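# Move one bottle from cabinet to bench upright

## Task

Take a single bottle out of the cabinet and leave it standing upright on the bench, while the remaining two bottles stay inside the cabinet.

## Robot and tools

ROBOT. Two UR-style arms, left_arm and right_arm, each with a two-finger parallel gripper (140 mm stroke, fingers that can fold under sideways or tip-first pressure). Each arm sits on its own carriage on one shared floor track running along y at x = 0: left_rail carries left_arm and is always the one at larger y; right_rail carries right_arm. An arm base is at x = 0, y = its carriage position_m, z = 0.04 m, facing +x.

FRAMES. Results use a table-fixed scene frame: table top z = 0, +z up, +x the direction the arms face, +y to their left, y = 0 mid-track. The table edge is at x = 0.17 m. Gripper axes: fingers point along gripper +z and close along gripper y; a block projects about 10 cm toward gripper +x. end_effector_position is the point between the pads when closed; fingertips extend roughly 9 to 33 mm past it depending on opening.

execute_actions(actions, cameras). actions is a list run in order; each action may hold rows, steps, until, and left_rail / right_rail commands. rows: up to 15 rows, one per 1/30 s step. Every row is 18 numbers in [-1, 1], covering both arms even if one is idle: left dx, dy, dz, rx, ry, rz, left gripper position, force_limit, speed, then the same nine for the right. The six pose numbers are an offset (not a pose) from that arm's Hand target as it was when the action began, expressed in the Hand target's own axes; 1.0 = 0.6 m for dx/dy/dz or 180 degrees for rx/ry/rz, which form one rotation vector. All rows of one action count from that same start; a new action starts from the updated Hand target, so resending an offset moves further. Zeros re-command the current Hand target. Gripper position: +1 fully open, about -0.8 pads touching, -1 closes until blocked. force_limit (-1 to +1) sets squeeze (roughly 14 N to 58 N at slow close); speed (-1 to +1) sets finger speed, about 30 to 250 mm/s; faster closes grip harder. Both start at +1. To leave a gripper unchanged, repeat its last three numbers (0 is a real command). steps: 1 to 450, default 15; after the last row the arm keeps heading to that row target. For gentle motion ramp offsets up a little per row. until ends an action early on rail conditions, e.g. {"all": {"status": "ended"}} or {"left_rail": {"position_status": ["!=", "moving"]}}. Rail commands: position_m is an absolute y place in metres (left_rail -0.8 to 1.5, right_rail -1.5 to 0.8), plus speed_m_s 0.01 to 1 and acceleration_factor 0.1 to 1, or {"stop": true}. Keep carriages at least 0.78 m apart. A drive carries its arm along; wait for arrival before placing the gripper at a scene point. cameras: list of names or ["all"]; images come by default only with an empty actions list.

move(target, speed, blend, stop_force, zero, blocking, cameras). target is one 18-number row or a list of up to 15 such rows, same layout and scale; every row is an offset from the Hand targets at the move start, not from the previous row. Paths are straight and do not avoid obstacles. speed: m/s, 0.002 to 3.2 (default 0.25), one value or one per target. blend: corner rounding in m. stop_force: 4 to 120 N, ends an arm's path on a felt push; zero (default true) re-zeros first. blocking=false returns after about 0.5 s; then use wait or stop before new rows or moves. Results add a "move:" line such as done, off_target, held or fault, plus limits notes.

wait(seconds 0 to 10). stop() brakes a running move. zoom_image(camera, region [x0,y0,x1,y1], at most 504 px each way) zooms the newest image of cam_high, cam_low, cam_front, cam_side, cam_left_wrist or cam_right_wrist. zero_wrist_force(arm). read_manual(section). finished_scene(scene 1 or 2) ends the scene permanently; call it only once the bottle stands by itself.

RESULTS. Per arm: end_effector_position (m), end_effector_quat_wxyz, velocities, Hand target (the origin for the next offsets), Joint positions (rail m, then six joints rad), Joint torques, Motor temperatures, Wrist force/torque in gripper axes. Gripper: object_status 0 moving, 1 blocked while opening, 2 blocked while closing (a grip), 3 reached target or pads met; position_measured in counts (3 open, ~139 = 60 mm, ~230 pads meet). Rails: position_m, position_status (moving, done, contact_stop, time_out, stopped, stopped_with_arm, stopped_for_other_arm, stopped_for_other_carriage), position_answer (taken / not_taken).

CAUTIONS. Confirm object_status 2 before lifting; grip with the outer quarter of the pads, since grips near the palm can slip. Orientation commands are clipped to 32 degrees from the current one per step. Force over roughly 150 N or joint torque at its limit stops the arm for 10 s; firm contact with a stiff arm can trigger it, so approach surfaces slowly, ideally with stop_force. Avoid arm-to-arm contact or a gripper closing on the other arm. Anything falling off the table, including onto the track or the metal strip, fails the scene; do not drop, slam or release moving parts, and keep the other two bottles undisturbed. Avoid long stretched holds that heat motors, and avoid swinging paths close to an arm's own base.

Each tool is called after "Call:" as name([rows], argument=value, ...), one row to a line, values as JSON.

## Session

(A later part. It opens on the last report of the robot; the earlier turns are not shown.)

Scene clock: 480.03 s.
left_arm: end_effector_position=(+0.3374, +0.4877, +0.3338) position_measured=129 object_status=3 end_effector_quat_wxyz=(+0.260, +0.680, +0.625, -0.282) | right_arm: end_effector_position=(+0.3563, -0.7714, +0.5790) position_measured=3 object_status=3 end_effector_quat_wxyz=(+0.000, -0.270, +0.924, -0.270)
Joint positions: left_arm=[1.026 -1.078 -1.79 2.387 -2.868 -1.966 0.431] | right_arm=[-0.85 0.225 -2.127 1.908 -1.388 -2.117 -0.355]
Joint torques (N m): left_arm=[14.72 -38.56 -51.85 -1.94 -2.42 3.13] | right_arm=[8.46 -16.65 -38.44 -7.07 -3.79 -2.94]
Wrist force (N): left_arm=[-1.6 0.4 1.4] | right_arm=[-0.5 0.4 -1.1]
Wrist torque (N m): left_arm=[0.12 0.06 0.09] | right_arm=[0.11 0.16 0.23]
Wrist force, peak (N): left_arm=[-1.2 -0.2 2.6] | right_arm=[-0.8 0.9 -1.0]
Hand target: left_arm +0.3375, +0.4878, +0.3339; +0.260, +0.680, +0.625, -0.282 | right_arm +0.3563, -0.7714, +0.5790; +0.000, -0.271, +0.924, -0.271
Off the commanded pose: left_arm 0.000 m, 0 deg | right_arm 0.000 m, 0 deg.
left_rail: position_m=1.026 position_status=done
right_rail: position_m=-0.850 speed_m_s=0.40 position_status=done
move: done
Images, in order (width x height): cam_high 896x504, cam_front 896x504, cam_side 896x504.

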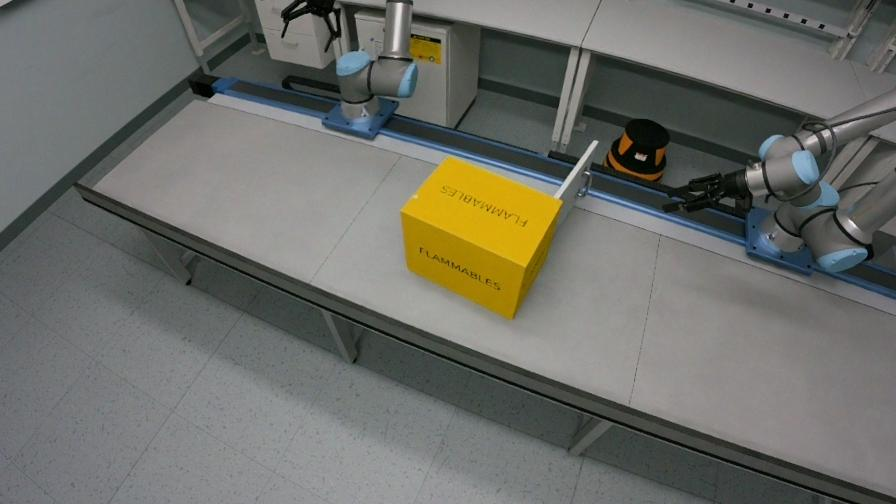

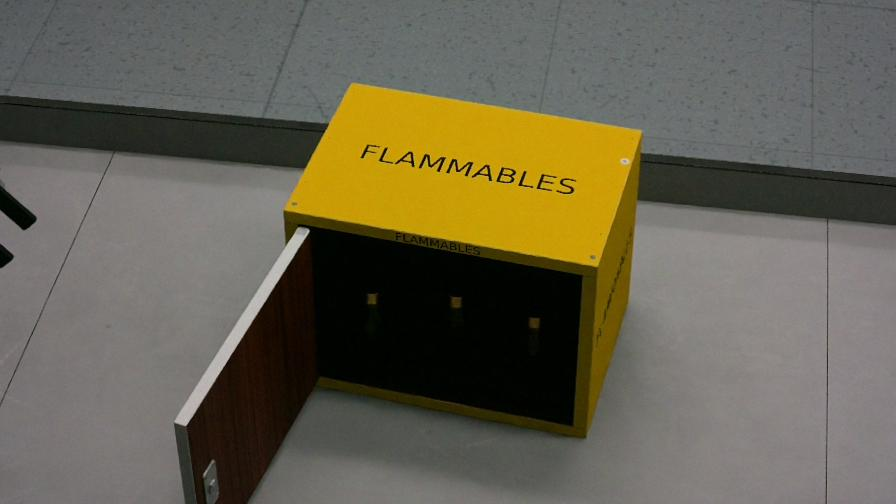

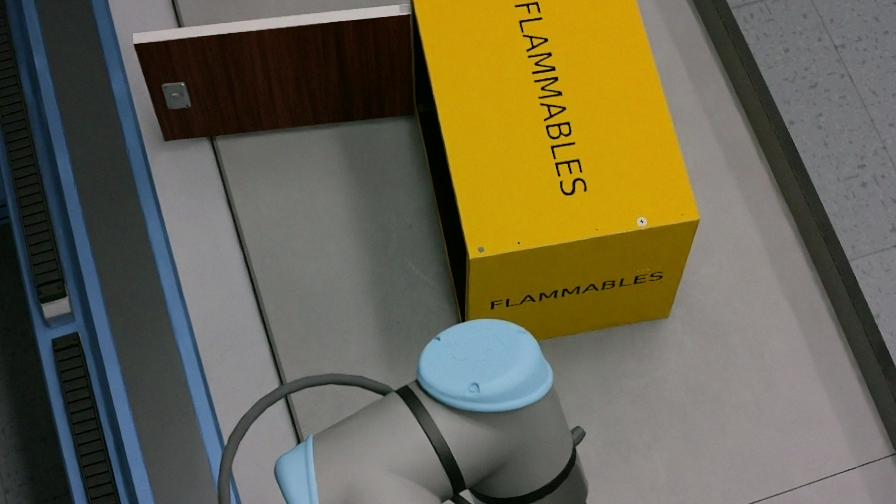

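Call:
move([
  [0,0,0,0,0,0,0.0,0.3,-0.5, -0.2953,0.7430,-0.0577,0.2744,-0.0244,-0.3574,1,1,1],
], speed=0.5)

Scene clock: 505.77 s.
left_arm: end_effector_position=(+0.3375, +0.4878, +0.3339) position_measured=129 object_status=3 end_effector_quat_wxyz=(+0.260, +0.680, +0.625, -0.282) | right_arm: end_effector_position=(+0.2884, -0.4230, +0.3963) position_measured=3 object_status=3 end_effector_quat_wxyz=(-0.001, +0.643, -0.552, +0.531)
Joint positions: left_arm=[1.026 -1.078 -1.79 2.387 -2.868 -1.967 0.432] | right_arm=[-0.85 1.202 -1.607 2.003 -1.366 -2.584 -0.181]
Joint torques (N m): left_arm=[15.19 -35.69 -50.89 -1.75 -2.67 2.71] | right_arm=[-14.83 -51.81 -34.33 -0.56 0.1 3.25]
Wrist force (N): left_arm=[-1.4 0.5 0.9] | right_arm=[-0.9 0.5 -1.4]
Wrist torque (N m): left_arm=[0.14 0.01 0.09] | right_arm=[0.13 0.33 -0.10]
Wrist force, peak (N): left_arm=[-2.0 -0.2 1.7] | right_arm=[-13.6 8.6 -1.9]
Hand target: left_arm +0.3375, +0.4878, +0.3339; +0.260, +0.680, +0.625, -0.282 | right_arm +0.2885, -0.4231, +0.3964; -0.001, +0.643, -0.552, +0.531 (not the last commanded pose)
Off the commanded pose: left_arm 0.000 m, 0 deg | right_arm 0.082 m, 13 deg.
left_rail: position_m=1.026 position_status=done
right_rail: position_m=-0.850 speed_m_s=0.40 position_status=done
move: held (right_arm; a check stopped the path); limits=held
pose unreachable (right arm): on one or more control steps of this call, first in action 0 (counted from 0), this arm could not follow its commanded pose, so it was not sent that pose on those steps. It may still have moved: this result reports where it is.
cause: moving toward the commanded pose would bring two parts of the arm too close to each other (its gripper and another part of the arm, with joints 5 (wrist 1) to 7 (wrist 3) between them, 10 mm apart when it was first held).

Call:
move([
  [0,0,0,0,0,0,0.0,0.3,-0.5, -0.572,0.0077,-0.2307,-0.127,-0.172,0.650,1,1,1],
], speed=0.4, cameras=["cam_right_wrist", "cam_high", "cam_low"])

Scene clock: 600.80 s.
left_arm: end_effector_position=(+0.3375, +0.4878, +0.3339) position_measured=129 object_status=3 end_effector_quat_wxyz=(+0.260, +0.680, +0.625, -0.282) | right_arm: end_effector_position=(+0.2502, -0.0999, +0.2204) position_measured=3 object_status=3 end_effector_quat_wxyz=(+0.461, +0.038, +0.886, -0.020)
Joint positions: left_arm=[1.026 -1.078 -1.79 2.387 -2.868 -1.967 0.432] | right_arm=[-0.85 1.38 -1.201 1.961 -2.48 -2.522 1.388]
Joint torques (N m): left_arm=[10.91 -28.04 -50.01 -1.82 -2.67 2.96] | right_arm=[7.17 -50.2 -54.72 -7.69 -4.52 3.57]
Wrist force (N): left_arm=[-1.5 0.3 0.9] | right_arm=[-0.3 -1.5 0.0]
Wrist torque (N m): left_arm=[0.10 0.04 0.10] | right_arm=[-0.09 0.54 0.08]
Wrist force, peak (N): left_arm=[-2.0 0.1 1.8] | right_arm=[-1.2 0.6 -1.5]
Hand target: left_arm +0.3375, +0.4878, +0.3339; +0.260, +0.680, +0.625, -0.282 | right_arm +0.2502, -0.0999, +0.2204; +0.461, +0.038, +0.886, -0.019
Off the commanded pose: left_arm 0.000 m, 0 deg | right_arm 0.000 m, 0 deg.
left_rail: position_m=1.026 position_status=done
right_rail: position_m=-0.850 speed_m_s=0.40 position_status=done
move: done
camera_calibration:
cam_right_wrist: T_world_to_cam=[[0.0802488, 0.995164, 0.056644, 0.0754117], [0.249653, -0.0750827, 0.96542, -0.28358], [0.965004, -0.0633324, -0.254471, -0.010287], [0, 0, 0, 1]] pos_world=[0.0746721, -0.0969905, 0.266885]
Images, in order (width x height): cam_high 896x504, cam_low 896x504, cam_right_wrist 896x504.

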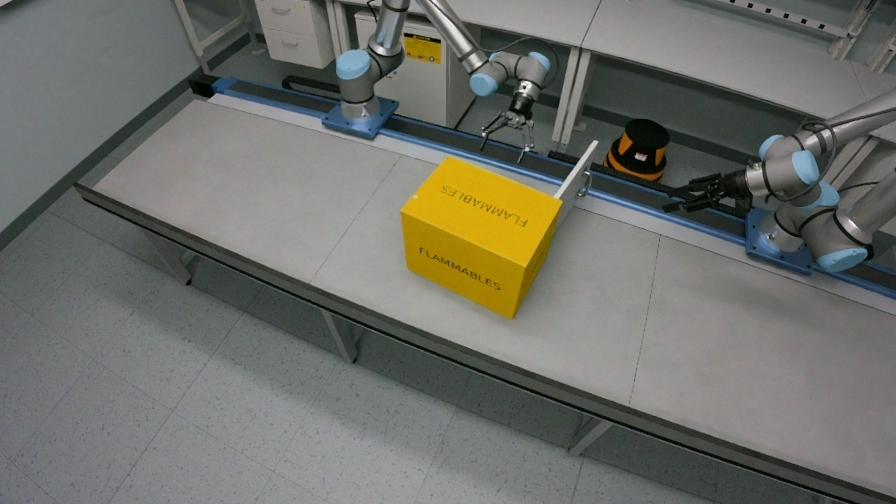

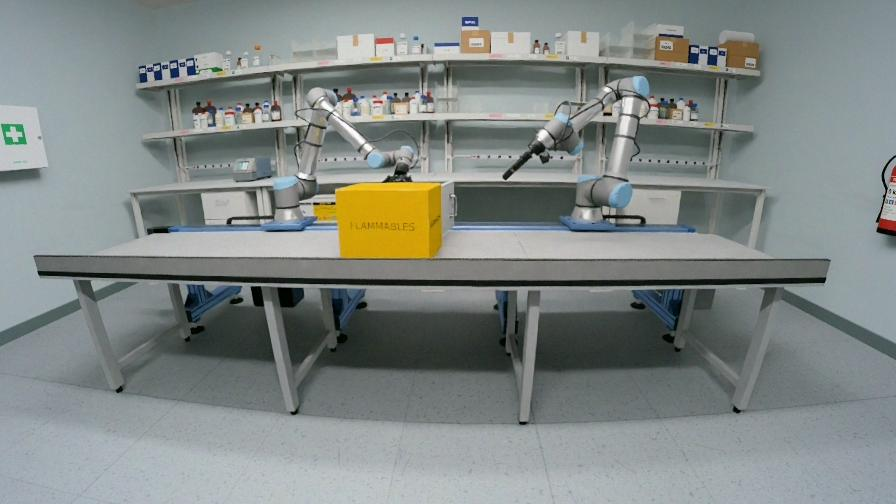

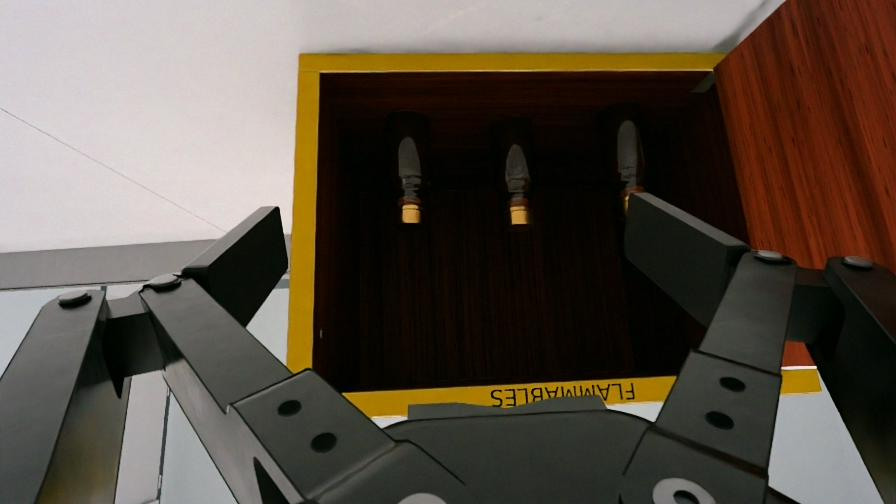

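Call:
zoom_image(camera="cam_right_wrist", region=[340, 80, 680, 270])

Scaled by 1.482 from the camera's 896x504 image, which has a finer 1280x720 frame.

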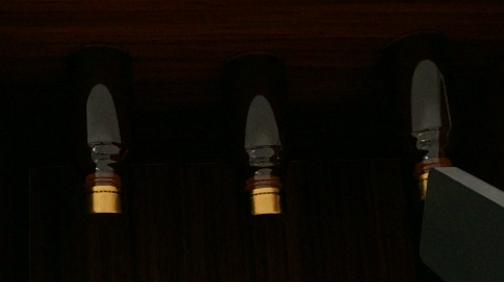

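Call:
move([
  [0,0,0,0,0,0,0.0,0.3,-0.5, 0.0055,-0.0120,0.3070,0.0631,-0.0286,0.0400,0.05,-0.3,-0.5],
], speed=0.2, cameras=["cam_right_wrist", "cam_front", "cam_side"])

Call:
zoom_image(camera="cam_right_wrist", region=[260, 60, 680, 300])

Scene clock: 689.97 s.
left_arm: end_effector_position=(+0.3375, +0.4878, +0.3339) position_measured=129 object_status=3 end_effector_quat_wxyz=(+0.260, +0.680, +0.625, -0.282) | right_arm: end_effector_position=(+0.3977, -0.1197, +0.1120) position_measured=123 object_status=3 end_effector_quat_wxyz=(+0.494, +0.138, +0.854, -0.080)
Joint positions: left_arm=[1.026 -1.078 -1.79 2.387 -2.868 -1.967 0.432] | right_arm=[-0.85 1.218 -0.974 1.888 -2.542 -2.619 1.505]
Joint torques (N m): left_arm=[15.02 -26.58 -50.64 -2.04 -2.54 2.91] | right_arm=[-11.52 -64.34 -48.26 -2.48 -4.52 3.61]
Wrist force (N): left_arm=[-1.6 0.5 1.1] | right_arm=[-0.4 -0.7 0.0]
Wrist torque (N m): left_arm=[0.13 0.06 0.09] | right_arm=[0.09 0.64 0.12]
Wrist force, peak (N): left_arm=[-2.1 0.6 1.6] | right_arm=[-0.1 -1.7 -2.0]
Hand target: left_arm +0.3375, +0.4878, +0.3339; +0.260, +0.680, +0.625, -0.282 | right_arm +0.3979, -0.1197, +0.1119; +0.494, +0.138, +0.854, -0.080
Off the commanded pose: left_arm 0.000 m, 0 deg | right_arm 0.000 m, 0 deg.
left_rail: position_m=1.026 position_status=done
right_rail: position_m=-0.850 speed_m_s=0.40 position_status=done
move: done
camera_calibration:
cam_right_wrist: T_world_to_cam=[[0.304548, 0.950858, 0.0558466, -0.00498443], [0.141896, -0.103269, 0.98448, -0.17993], [0.941868, -0.291897, -0.166373, -0.209476], [0, 0, 0, 1]] pos_world=[0.224348, -0.0749872, 0.142564]
Images, in order (width x height): cam_front 896x504, cam_side 896x504, cam_right_wrist 896x504.

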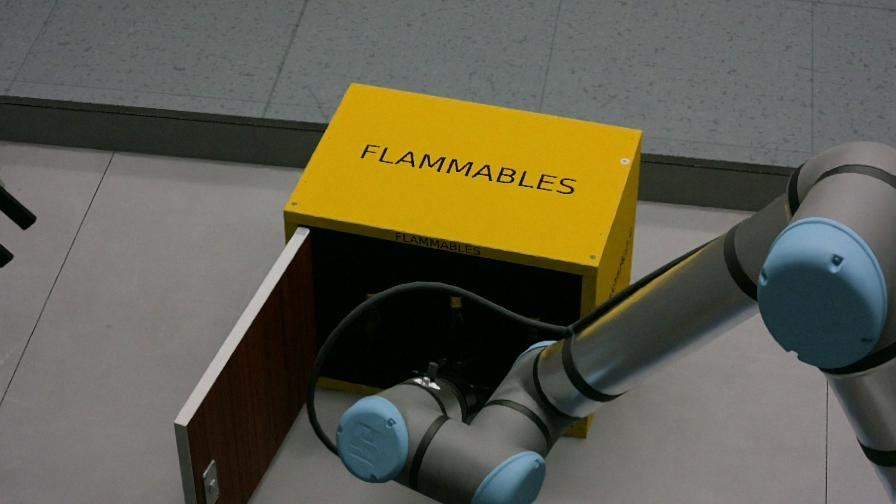

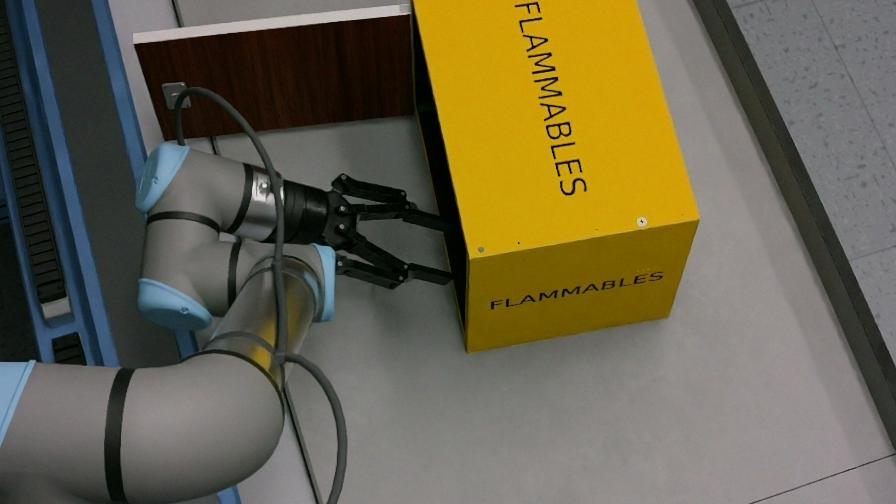

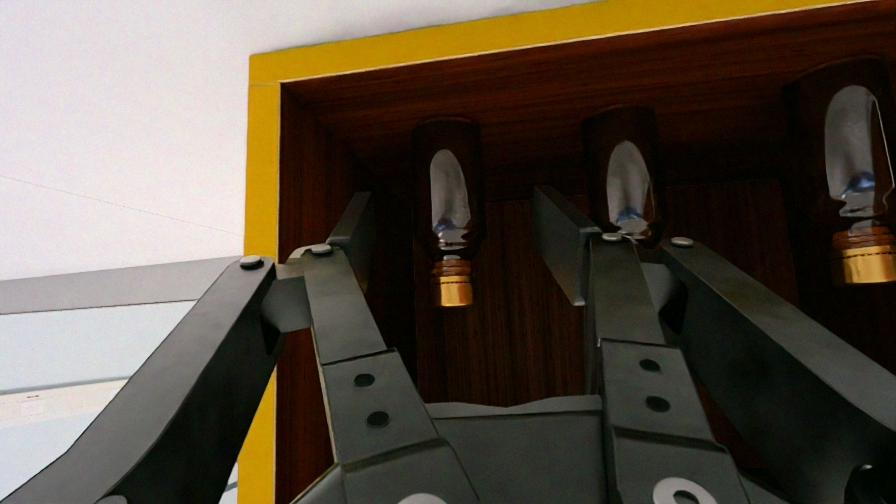

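Scaled by 1.200 from the camera's 896x504 image, which has a finer 1280x720 frame.

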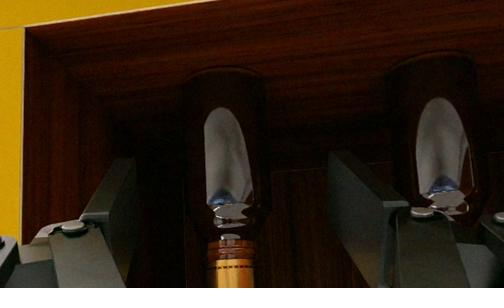

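Call:
move([
  [0,0,0,0,0,0,0.0,0.3,-0.5, 0.0,0.0,0.08,0,0,0,0.05,-0.3,-0.5],
], speed=0.1, stop_force=20, cameras=["cam_right_wrist"])

Scene clock: 746.10 s.
left_arm: end_effector_position=(+0.3375, +0.4878, +0.3339) position_measured=129 object_status=3 end_effector_quat_wxyz=(+0.260, +0.680, +0.625, -0.282) | right_arm: end_effector_position=(+0.4374, -0.1328, +0.0879) position_measured=123 object_status=3 end_effector_quat_wxyz=(+0.494, +0.138, +0.854, -0.080)
Joint positions: left_arm=[1.026 -1.078 -1.79 2.387 -2.868 -1.967 0.432] | right_arm=[-0.85 1.167 -0.931 1.903 -2.687 -2.614 1.404]
Joint torques (N m): left_arm=[13.08 -22.23 -50.3 -1.82 -2.7 2.69] | right_arm=[-14.63 -64.96 -18.64 -7.42 -0.31 -2.75]
Wrist force (N): left_arm=[-1.7 0.3 1.5] | right_arm=[-0.2 -1.2 -0.2]
Wrist torque (N m): left_arm=[0.10 0.08 0.10] | right_arm=[0.01 0.61 0.31]
Wrist force, peak (N): left_arm=[-2.5 0.5 1.3] | right_arm=[-0.1 -0.9 -0.9]
Hand target: left_arm +0.3375, +0.4878, +0.3339; +0.260, +0.680, +0.625, -0.282 | right_arm +0.4374, -0.1328, +0.0879; +0.494, +0.138, +0.854, -0.080
Off the commanded pose: left_arm 0.000 m, 0 deg | right_arm 0.000 m, 0 deg.
left_rail: position_m=1.026 position_status=done
right_rail: position_m=-0.850 speed_m_s=0.40 position_status=done
move: done
camera_calibration:
cam_right_wrist: T_world_to_cam=[[0.304831, 0.950774, 0.0557328, -0.00334145], [0.141805, -0.103175, 0.984503, -0.16316], [0.94179, -0.292204, -0.166276, -0.25472], [0, 0, 0, 1]] pos_world=[0.264048, -0.0880873, 0.118464]
Images, in order (width x height): cam_right_wrist 896x504.

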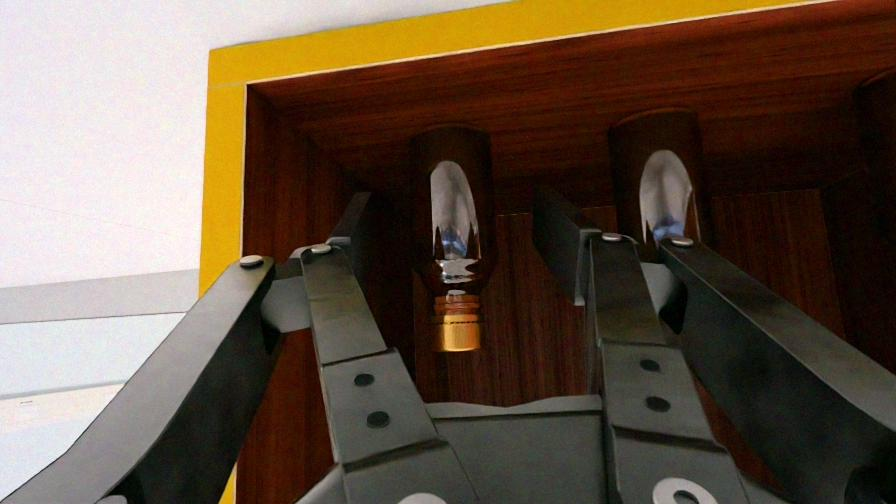

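Call:
move([
  [0,0,0,0,0,0,0.0,0.3,-0.5, -0.0087,0.0,0.07,0,0,0,0.05,-0.3,-0.5],
], speed=0.08, stop_force=20, cameras=["cam_right_wrist"])

Call:
zoom_image(camera="cam_right_wrist", region=[320, 100, 620, 400])

Scene clock: 767.43 s.
left_arm: end_effector_position=(+0.3375, +0.4878, +0.3339) position_measured=129 object_status=3 end_effector_quat_wxyz=(+0.260, +0.680, +0.625, -0.282) | right_arm: end_effector_position=(+0.4744, -0.1451, +0.0715) position_measured=123 object_status=3 end_effector_quat_wxyz=(+0.494, +0.138, +0.854, -0.080)
Joint positions: left_arm=[1.026 -1.078 -1.79 2.387 -2.868 -1.967 0.432] | right_arm=[-0.85 1.118 -0.896 1.908 -2.809 -2.605 1.31]
Joint torques (N m): left_arm=[15.46 -19.21 -50.63 -1.99 -2.66 2.59] | right_arm=[-15.23 -65.81 -16.78 -7.43 -0.32 -2.97]
Wrist force (N): left_arm=[-1.8 0.2 1.8] | right_arm=[-0.1 -0.8 0.4]
Wrist torque (N m): left_arm=[0.07 0.09 0.09] | right_arm=[0.08 0.62 0.32]
Wrist force, peak (N): left_arm=[-2.5 -0.1 0.9] | right_arm=[-0.3 -1.1 0.9]
Hand target: left_arm +0.3375, +0.4878, +0.3339; +0.260, +0.680, +0.625, -0.282 | right_arm +0.4744, -0.1451, +0.0715; +0.494, +0.138, +0.854, -0.080
Off the commanded pose: left_arm 0.000 m, 0 deg | right_arm 0.000 m, 0 deg.
left_rail: position_m=1.026 position_status=done
right_rail: position_m=-0.850 speed_m_s=0.40 position_status=done
move: done
camera_calibration:
cam_right_wrist: T_world_to_cam=[[0.304831, 0.950774, 0.0557328, -0.00204215], [0.141805, -0.103175, 0.984503, -0.153545], [0.94179, -0.292204, -0.166276, -0.295981], [0, 0, 0, 1]] pos_world=[0.301148, -0.100387, 0.102064]
Images, in order (width x height): cam_right_wrist 896x504.

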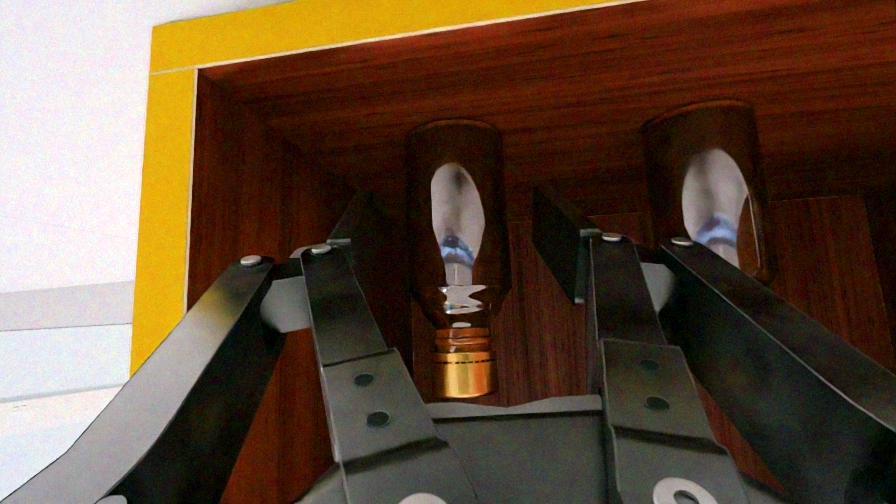

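Scaled by 1.680 from the camera's 896x504 image, which has a finer 1280x720 frame.

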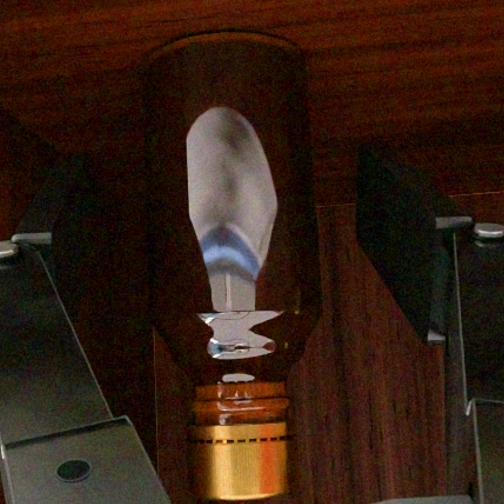

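Call:
execute_actions([
  {"rows": [[0,0,0,0,0,0,0.0,0.3,-0.5, 0,0,0,0,0,0,-1,-0.2,-1]], "steps": 90},
], cameras=["cam_right_wrist"])

Call:
zoom_image(camera="cam_right_wrist", region=[320, 100, 620, 400])

Scene clock: 801.17 s.
left_arm: end_effector_position=(+0.3375, +0.4878, +0.3339) position_measured=129 object_status=3 end_effector_quat_wxyz=(+0.260, +0.680, +0.625, -0.282) | right_arm: end_effector_position=(+0.4744, -0.1451, +0.0715) position_measured=162 object_status=2 end_effector_quat_wxyz=(+0.494, +0.138, +0.854, -0.080)
Joint positions: left_arm=[1.026 -1.078 -1.79 2.387 -2.868 -1.967 0.432] | right_arm=[-0.85 1.118 -0.896 1.908 -2.809 -2.605 1.31]
Joint torques (N m): left_arm=[13.08 -20.81 -50.66 -2.17 -2.79 2.58] | right_arm=[-14.12 -66.08 -16.51 -2.15 -1.66 -2.86]
Wrist force (N): left_arm=[-2.1 0.5 1.2] | right_arm=[-5.2 0.2 -7.0]
Wrist torque (N m): left_arm=[0.14 0.18 0.10] | right_arm=[-0.02 0.52 0.39]
Wrist force, peak (N): left_arm=[-2.1 0.8 1.2] | right_arm=[-5.1 0.2 -7.5]
Hand target: left_arm +0.3375, +0.4878, +0.3339; +0.260, +0.680, +0.625, -0.282 | right_arm +0.4744, -0.1451, +0.0715; +0.494, +0.138, +0.854, -0.080
Off the commanded pose: left_arm 0.000 m, 0 deg | right_arm 0.000 m, 0 deg.
left_rail: position_m=1.026 position_status=done
right_rail: position_m=-0.850 speed_m_s=0.40 position_status=done
camera_calibration:
cam_right_wrist: T_world_to_cam=[[0.304831, 0.950774, 0.0557328, -0.00213722], [0.141805, -0.103175, 0.984503, -0.153534], [0.94179, -0.292204, -0.166276, -0.295952], [0, 0, 0, 1]] pos_world=[0.301148, -0.100287, 0.102064]
Images, in order (width x height): cam_right_wrist 896x504.

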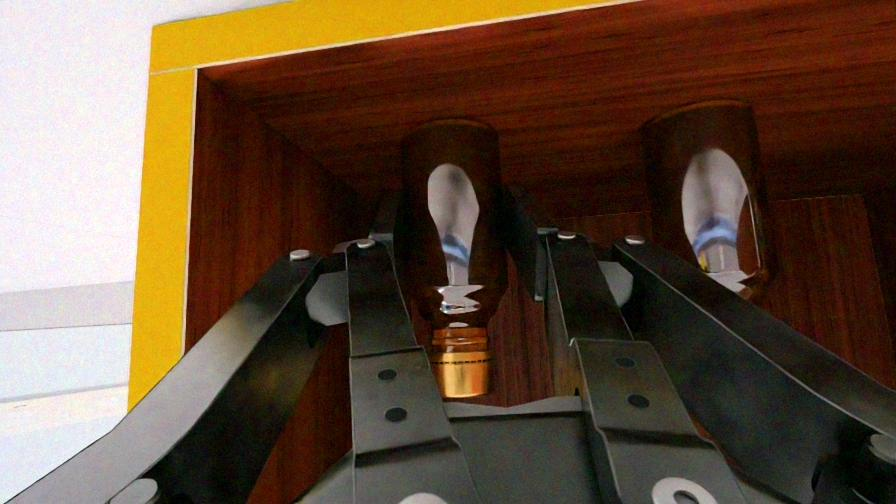

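Scaled by 1.680 from the camera's 896x504 image, which has a finer 1280x720 frame.

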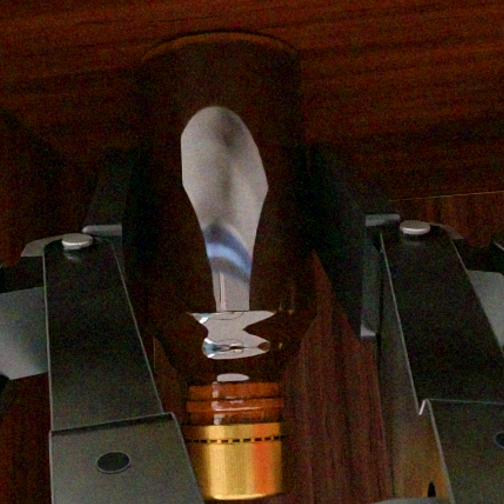

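Call:
move([
  [0,0,0,0,0,0,0.0,0.3,-0.5, -0.0433,0,-0.025,0,0,0,-1,-0.2,-1],
], speed=0.06, cameras=["cam_right_wrist"])

Scene clock: 824.97 s.
left_arm: end_effector_position=(+0.3375, +0.4878, +0.3339) position_measured=129 object_status=3 end_effector_quat_wxyz=(+0.260, +0.680, +0.625, -0.282) | right_arm: end_effector_position=(+0.4744, -0.1451, +0.1013) position_measured=162 object_status=2 end_effector_quat_wxyz=(+0.494, +0.138, +0.854, -0.080)
Joint positions: left_arm=[1.026 -1.078 -1.79 2.387 -2.868 -1.967 0.432] | right_arm=[-0.85 1.118 -0.939 1.908 -2.765 -2.605 1.31]
Joint torques (N m): left_arm=[12.37 -19.25 -50.21 -2.44 -2.88 2.38] | right_arm=[2.21 -97.62 -48.86 -3.26 -4.72 3.24]
Wrist force (N): left_arm=[-1.9 0.0 1.3] | right_arm=[2.1 -0.8 1.3]
Wrist torque (N m): left_arm=[0.03 0.13 0.10] | right_arm=[0.07 0.72 0.28]
Wrist force, peak (N): left_arm=[-2.3 0.3 1.6] | right_arm=[-5.3 0.0 -7.4]
Hand target: left_arm +0.3375, +0.4878, +0.3339; +0.260, +0.680, +0.625, -0.282 | right_arm +0.4744, -0.1451, +0.1015; +0.494, +0.138, +0.854, -0.080
Off the commanded pose: left_arm 0.000 m, 0 deg | right_arm 0.000 m, 0 deg.
left_rail: position_m=1.026 position_status=done
right_rail: position_m=-0.850 speed_m_s=0.40 position_status=done
move: done
camera_calibration:
cam_right_wrist: T_world_to_cam=[[0.304831, 0.950774, 0.0557328, -0.0036725], [0.141805, -0.103175, 0.984503, -0.182869], [0.94179, -0.292204, -0.166276, -0.290932], [0, 0, 0, 1]] pos_world=[0.301048, -0.100387, 0.131864]
Images, in order (width x height): cam_right_wrist 896x504.

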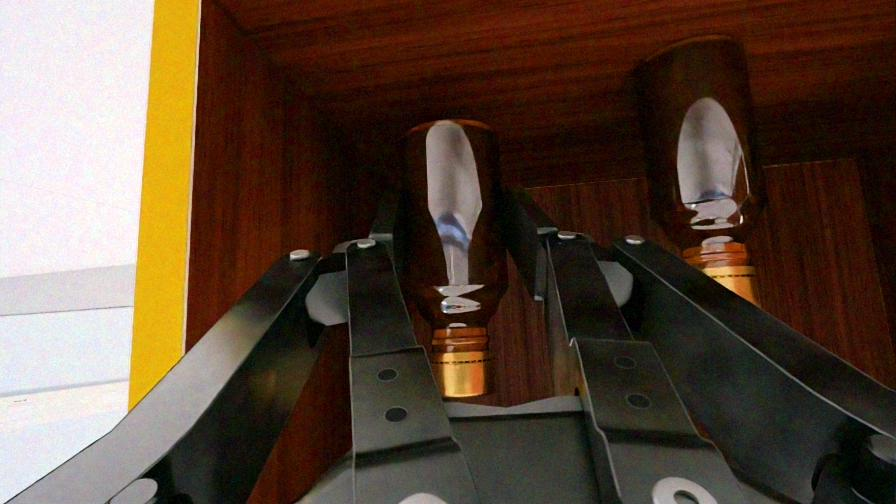

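Call:
move([
  [0,0,0,0,0,0,0.0,0.3,-0.5, 0.1086,-0.0706,-0.1881,0,0,0,-1,-0.2,-1],
  [0,0,0,0,0,0,0.0,0.3,-0.5, 0.0545,-0.4034,-0.0944,0,0,0,-1,-0.2,-1],
  [0,0,0,0,0,0,0.0,0.3,-0.5, 0.0978,-0.4034,-0.0694,0,0,0,-1,-0.2,-1],
], speed=[0.12,0.15,0.08], blend=[0.02,0.01,0], cameras=["cam_right_wrist", "cam_front", "cam_high"])

Scene clock: 864.37 s.
left_arm: end_effector_position=(+0.3375, +0.4878, +0.3339) position_measured=129 object_status=3 end_effector_quat_wxyz=(+0.260, +0.680, +0.625, -0.282) | right_arm: end_effector_position=(+0.3361, -0.3542, +0.0714) position_measured=162 object_status=2 end_effector_quat_wxyz=(+0.494, +0.138, +0.854, -0.080)
Joint positions: left_arm=[1.026 -1.078 -1.79 2.387 -2.868 -1.967 0.432] | right_arm=[-0.85 1.177 -1.112 2.372 -2.957 -2.615 1.425]
Joint torques (N m): left_arm=[10.45 -21.99 -50.78 -1.94 -2.58 2.57] | right_arm=[-15.71 -39.27 -6.58 -8.07 -1.16 -3]
Wrist force (N): left_arm=[-1.9 0.0 1.2] | right_arm=[2.0 -1.0 1.4]
Wrist torque (N m): left_arm=[0.02 0.12 0.10] | right_arm=[0.05 0.75 0.34]
Wrist force, peak (N): left_arm=[-2.2 0.3 1.7] | right_arm=[2.8 -1.1 1.5]
Hand target: left_arm +0.3375, +0.4878, +0.3339; +0.260, +0.680, +0.625, -0.282 | right_arm +0.3361, -0.3542, +0.0713; +0.494, +0.138, +0.854, -0.080
Off the commanded pose: left_arm 0.000 m, 0 deg | right_arm 0.000 m, 0 deg.
left_rail: position_m=1.026 position_status=done
right_rail: position_m=-0.850 speed_m_s=0.40 position_status=done
move: done
camera_calibration:
cam_right_wrist: T_world_to_cam=[[0.304831, 0.950774, 0.0557328, 0.238928], [0.141805, -0.103175, 0.984503, -0.155408], [0.94179, -0.292204, -0.166276, -0.226848], [0, 0, 0, 1]] pos_world=[0.162848, -0.309487, 0.101964]
Images, in order (width x height): cam_high 896x504, cam_front 896x504, cam_right_wrist 896x504.

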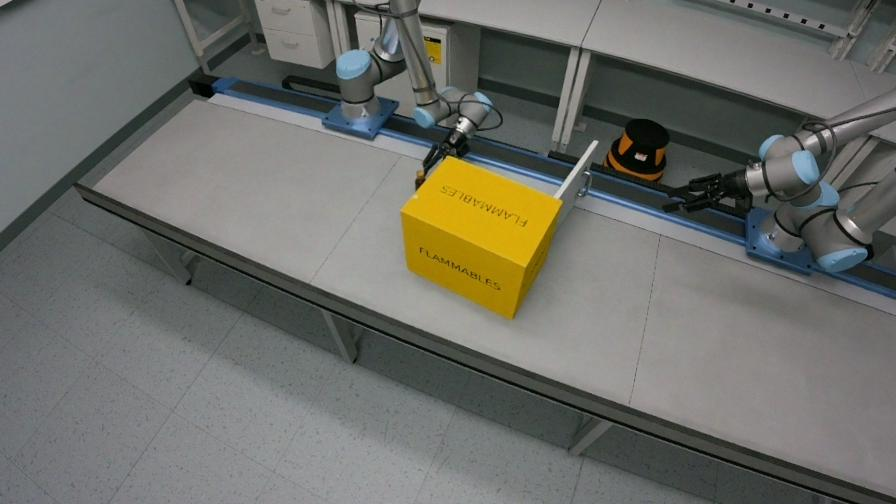

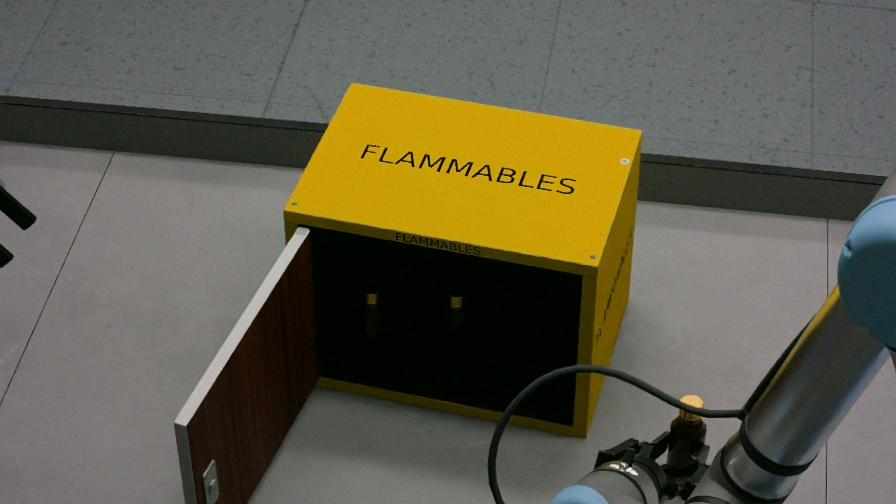

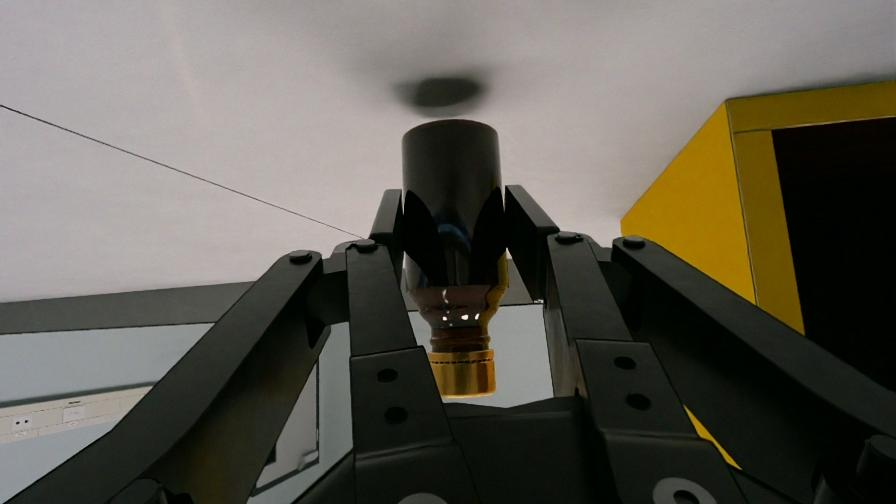

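Call:
move([
  [0,0,0,0,0,0,0.0,0.3,-0.5, 0.0505,0,0.0292,0,0,0,-1,-0.2,-1],
], speed=0.015, stop_force=6, cameras=["cam_right_wrist", "cam_front"])

Scene clock: 873.53 s.
left_arm: end_effector_position=(+0.3375, +0.4878, +0.3339) position_measured=129 object_status=3 end_effector_quat_wxyz=(+0.260, +0.680, +0.625, -0.282) | right_arm: end_effector_position=(+0.3361, -0.3543, +0.0534) position_measured=162 object_status=2 end_effector_quat_wxyz=(+0.494, +0.138, +0.854, -0.080)
Joint positions: left_arm=[1.026 -1.078 -1.79 2.387 -2.868 -1.967 0.432] | right_arm=[-0.85 1.177 -1.072 2.372 -2.997 -2.615 1.425]
Joint torques (N m): left_arm=[12.4 -20.81 -49.54 -2.22 -2.59 2.39] | right_arm=[-8.37 -71.44 -3.49 -2.97 -4.23 -1.11]
Wrist force (N): left_arm=[-1.4 0.2 1.4] | right_arm=[-1.3 0.7 1.0]
Wrist torque (N m): left_arm=[0.07 0.01 0.09] | right_arm=[0.34 1.09 0.38]
Wrist force, peak (N): left_arm=[-2.2 0.3 1.5] | right_arm=[-14.9 -2.8 -9.2]
Hand target: left_arm +0.3375, +0.4878, +0.3339; +0.260, +0.680, +0.625, -0.282 | right_arm +0.3361, -0.3543, +0.0534; +0.494, +0.138, +0.854, -0.080 (not the last commanded pose)
Off the commanded pose: left_arm 0.000 m, 0 deg | right_arm 0.017 m, 0 deg.
left_rail: position_m=1.026 position_status=done
right_rail: position_m=-0.850 speed_m_s=0.40 position_status=done
move: contact (right_arm)
camera_calibration:
cam_right_wrist: T_world_to_cam=[[0.304917, 0.950749, 0.0556893, 0.239919], [0.141804, -0.103145, 0.984506, -0.13758], [0.941763, -0.292296, -0.16627, -0.229882], [0, 0, 0, 1]] pos_world=[0.162848, -0.309487, 0.0838645]
Images, in order (width x height): cam_front 896x504, cam_right_wrist 896x504.

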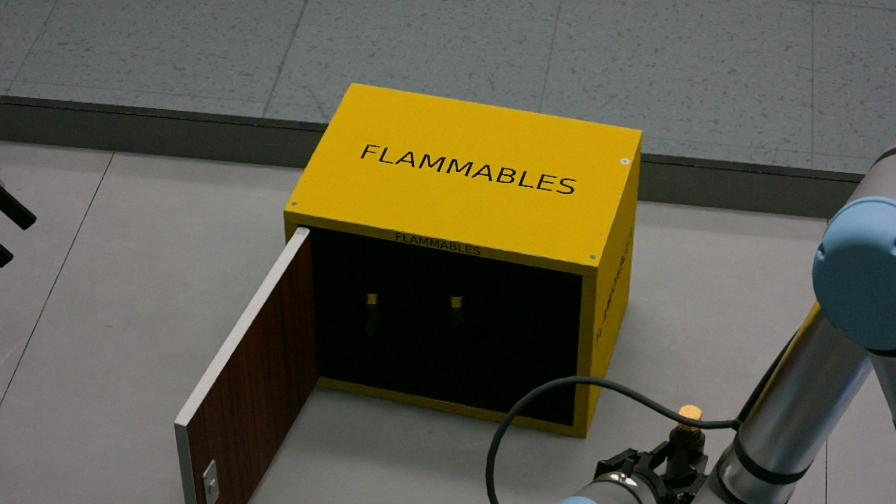

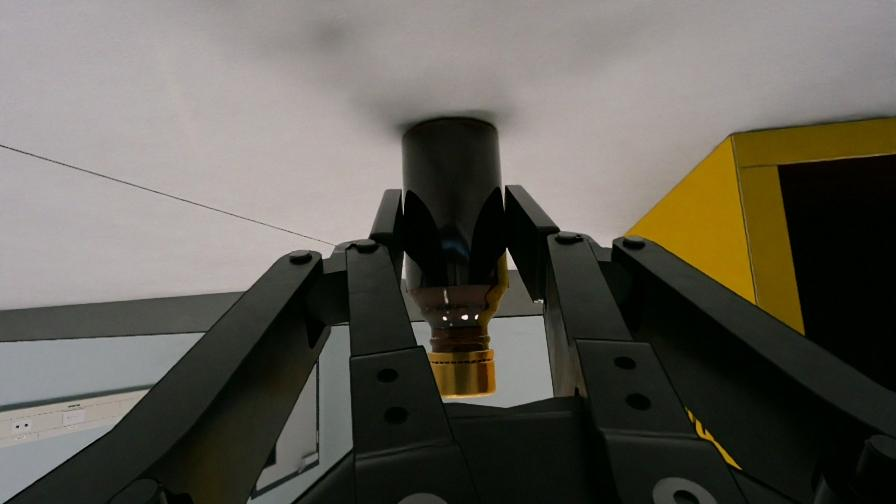

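Call:
execute_actions([
  {"rows": [[0,0,0,0,0,0,0.0,0.3,-0.5, 0,0,0,0,0,0,0.15,-0.2,-1]], "steps": 60},
], cameras=["cam_right_wrist"])

Scene clock: 883.33 s.
left_arm: end_effector_position=(+0.3375, +0.4878, +0.3339) position_measured=129 object_status=3 end_effector_quat_wxyz=(+0.260, +0.680, +0.625, -0.282) | right_arm: end_effector_position=(+0.3361, -0.3543, +0.0534) position_measured=110 object_status=3 end_effector_quat_wxyz=(+0.494, +0.138, +0.854, -0.080)
Joint positions: left_arm=[1.026 -1.078 -1.79 2.387 -2.868 -1.967 0.432] | right_arm=[-0.85 1.177 -1.072 2.372 -2.997 -2.615 1.425]
Joint torques (N m): left_arm=[11.66 -18.89 -49.57 -2.28 -2.73 2.75] | right_arm=[2.41 -67.15 -8.75 -4.8 -4.41 -0.96]
Wrist force (N): left_arm=[-1.7 0.2 1.1] | right_arm=[-2.2 0.7 0.7]
Wrist torque (N m): left_arm=[0.08 0.08 0.10] | right_arm=[0.45 1.07 0.34]
Wrist force, peak (N): left_arm=[-2.4 0.1 1.4] | right_arm=[-2.6 0.6 0.2]
Hand target: left_arm +0.3375, +0.4878, +0.3339; +0.260, +0.680, +0.625, -0.282 | right_arm +0.3361, -0.3543, +0.0534; +0.494, +0.138, +0.854, -0.080
Off the commanded pose: left_arm 0.000 m, 0 deg | right_arm 0.000 m, 0 deg.
left_rail: position_m=1.026 position_status=done
right_rail: position_m=-0.850 speed_m_s=0.40 position_status=done
camera_calibration:
cam_right_wrist: T_world_to_cam=[[0.304908, 0.950756, 0.0556234, 0.240024], [0.141823, -0.103081, 0.98451, -0.137574], [0.941763, -0.292297, -0.166269, -0.229912], [0, 0, 0, 1]] pos_world=[0.162848, -0.309588, 0.0838646]
Images, in order (width x height): cam_right_wrist 896x504.

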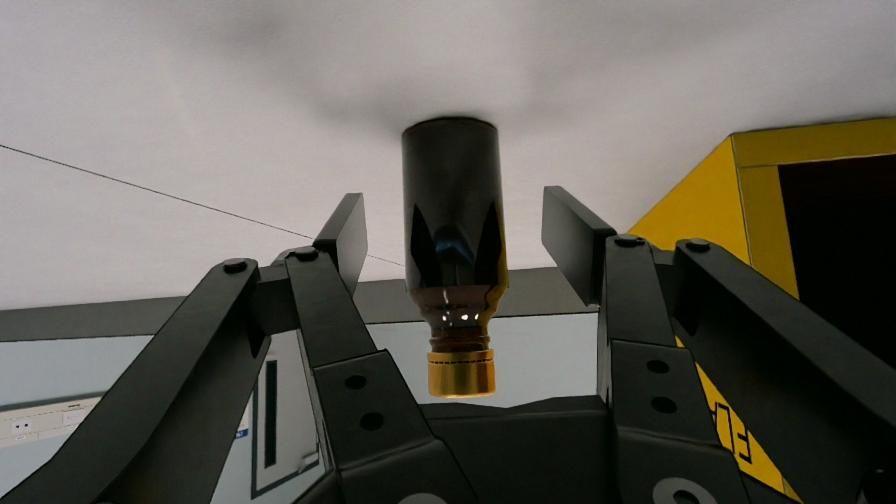

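Call:
move([
  [0,0,0,0,0,0,0.0,0.3,-0.5, 0,0,-0.2,0,0,0,0.15,-0.2,-1],
], speed=0.12, cameras=["cam_right_wrist", "cam_front", "cam_high"])

Scene clock: 890.80 s.
left_arm: end_effector_position=(+0.3375, +0.4878, +0.3339) position_measured=129 object_status=3 end_effector_quat_wxyz=(+0.260, +0.680, +0.625, -0.282) | right_arm: end_effector_position=(+0.2374, -0.3216, +0.1132) position_measured=110 object_status=3 end_effector_quat_wxyz=(+0.494, +0.138, +0.854, -0.080)
Joint positions: left_arm=[1.026 -1.078 -1.79 2.387 -2.868 -1.967 0.432] | right_arm=[-0.85 1.356 -1.244 2.296 -2.441 -2.61 1.781]
Joint torques (N m): left_arm=[13.27 -22.56 -49.75 -2.1 -2.62 2.4] | right_arm=[5.39 -67.82 -43.39 -2.06 -0.44 3.25]
Wrist force (N): left_arm=[-2.0 0.0 1.5] | right_arm=[-2.2 0.2 0.6]
Wrist torque (N m): left_arm=[0.03 0.15 0.09] | right_arm=[0.32 1.07 0.11]
Wrist force, peak (N): left_arm=[-2.3 0.0 1.4] | right_arm=[-2.8 0.5 0.4]
Hand target: left_arm +0.3375, +0.4878, +0.3339; +0.260, +0.680, +0.625, -0.282 | right_arm +0.2374, -0.3216, +0.1132; +0.494, +0.138, +0.854, -0.080
Off the commanded pose: left_arm 0.000 m, 0 deg | right_arm 0.000 m, 0 deg.
left_rail: position_m=1.026 position_status=done
right_rail: position_m=-0.850 speed_m_s=0.40 position_status=done
move: done
camera_calibration:
cam_right_wrist: T_world_to_cam=[[0.304827, 0.950777, 0.0557044, 0.235606], [0.141814, -0.103147, 0.984505, -0.179085], [0.94179, -0.292204, -0.166275, -0.117405], [0, 0, 0, 1]] pos_world=[0.0641484, -0.276787, 0.143664]
Images, in order (width x height): cam_high 896x504, cam_front 896x504, cam_right_wrist 896x504.

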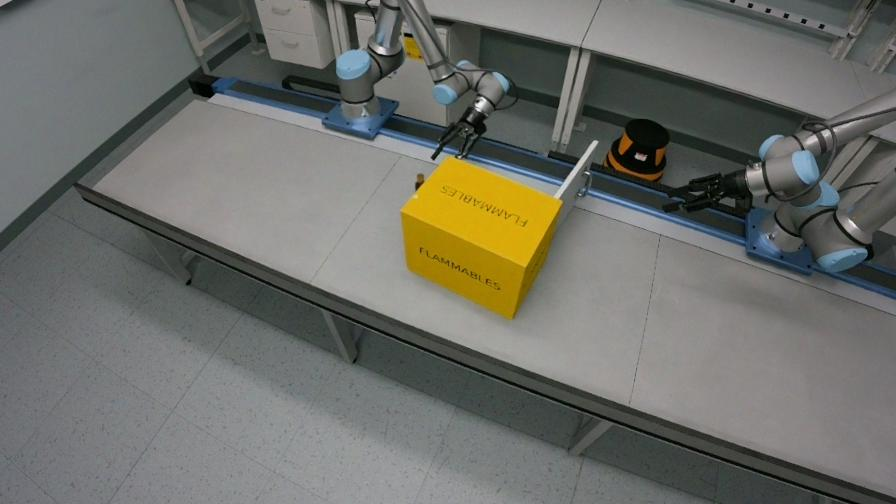

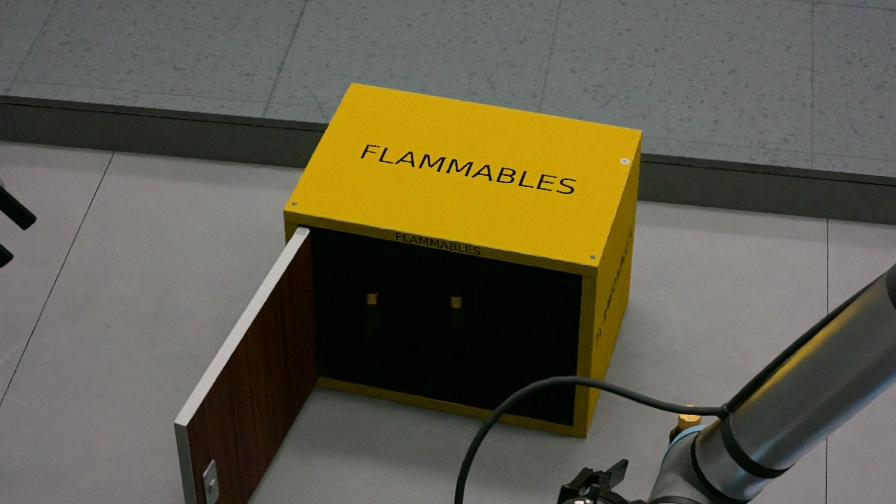

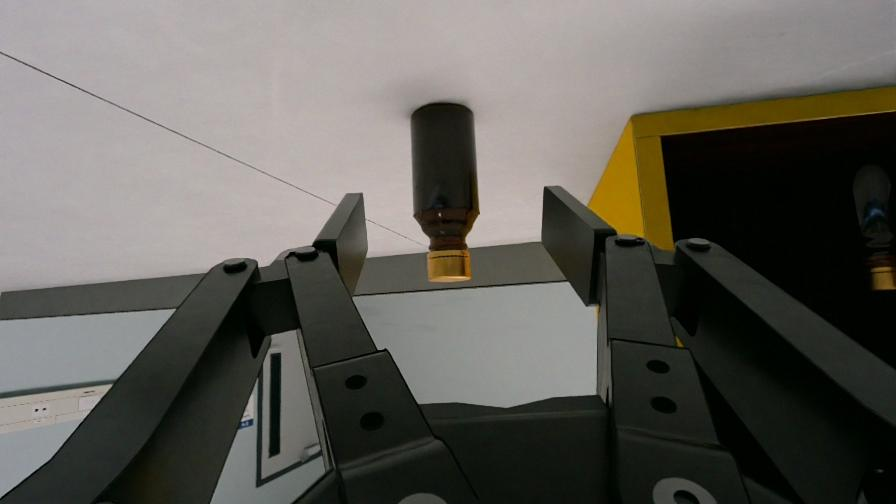

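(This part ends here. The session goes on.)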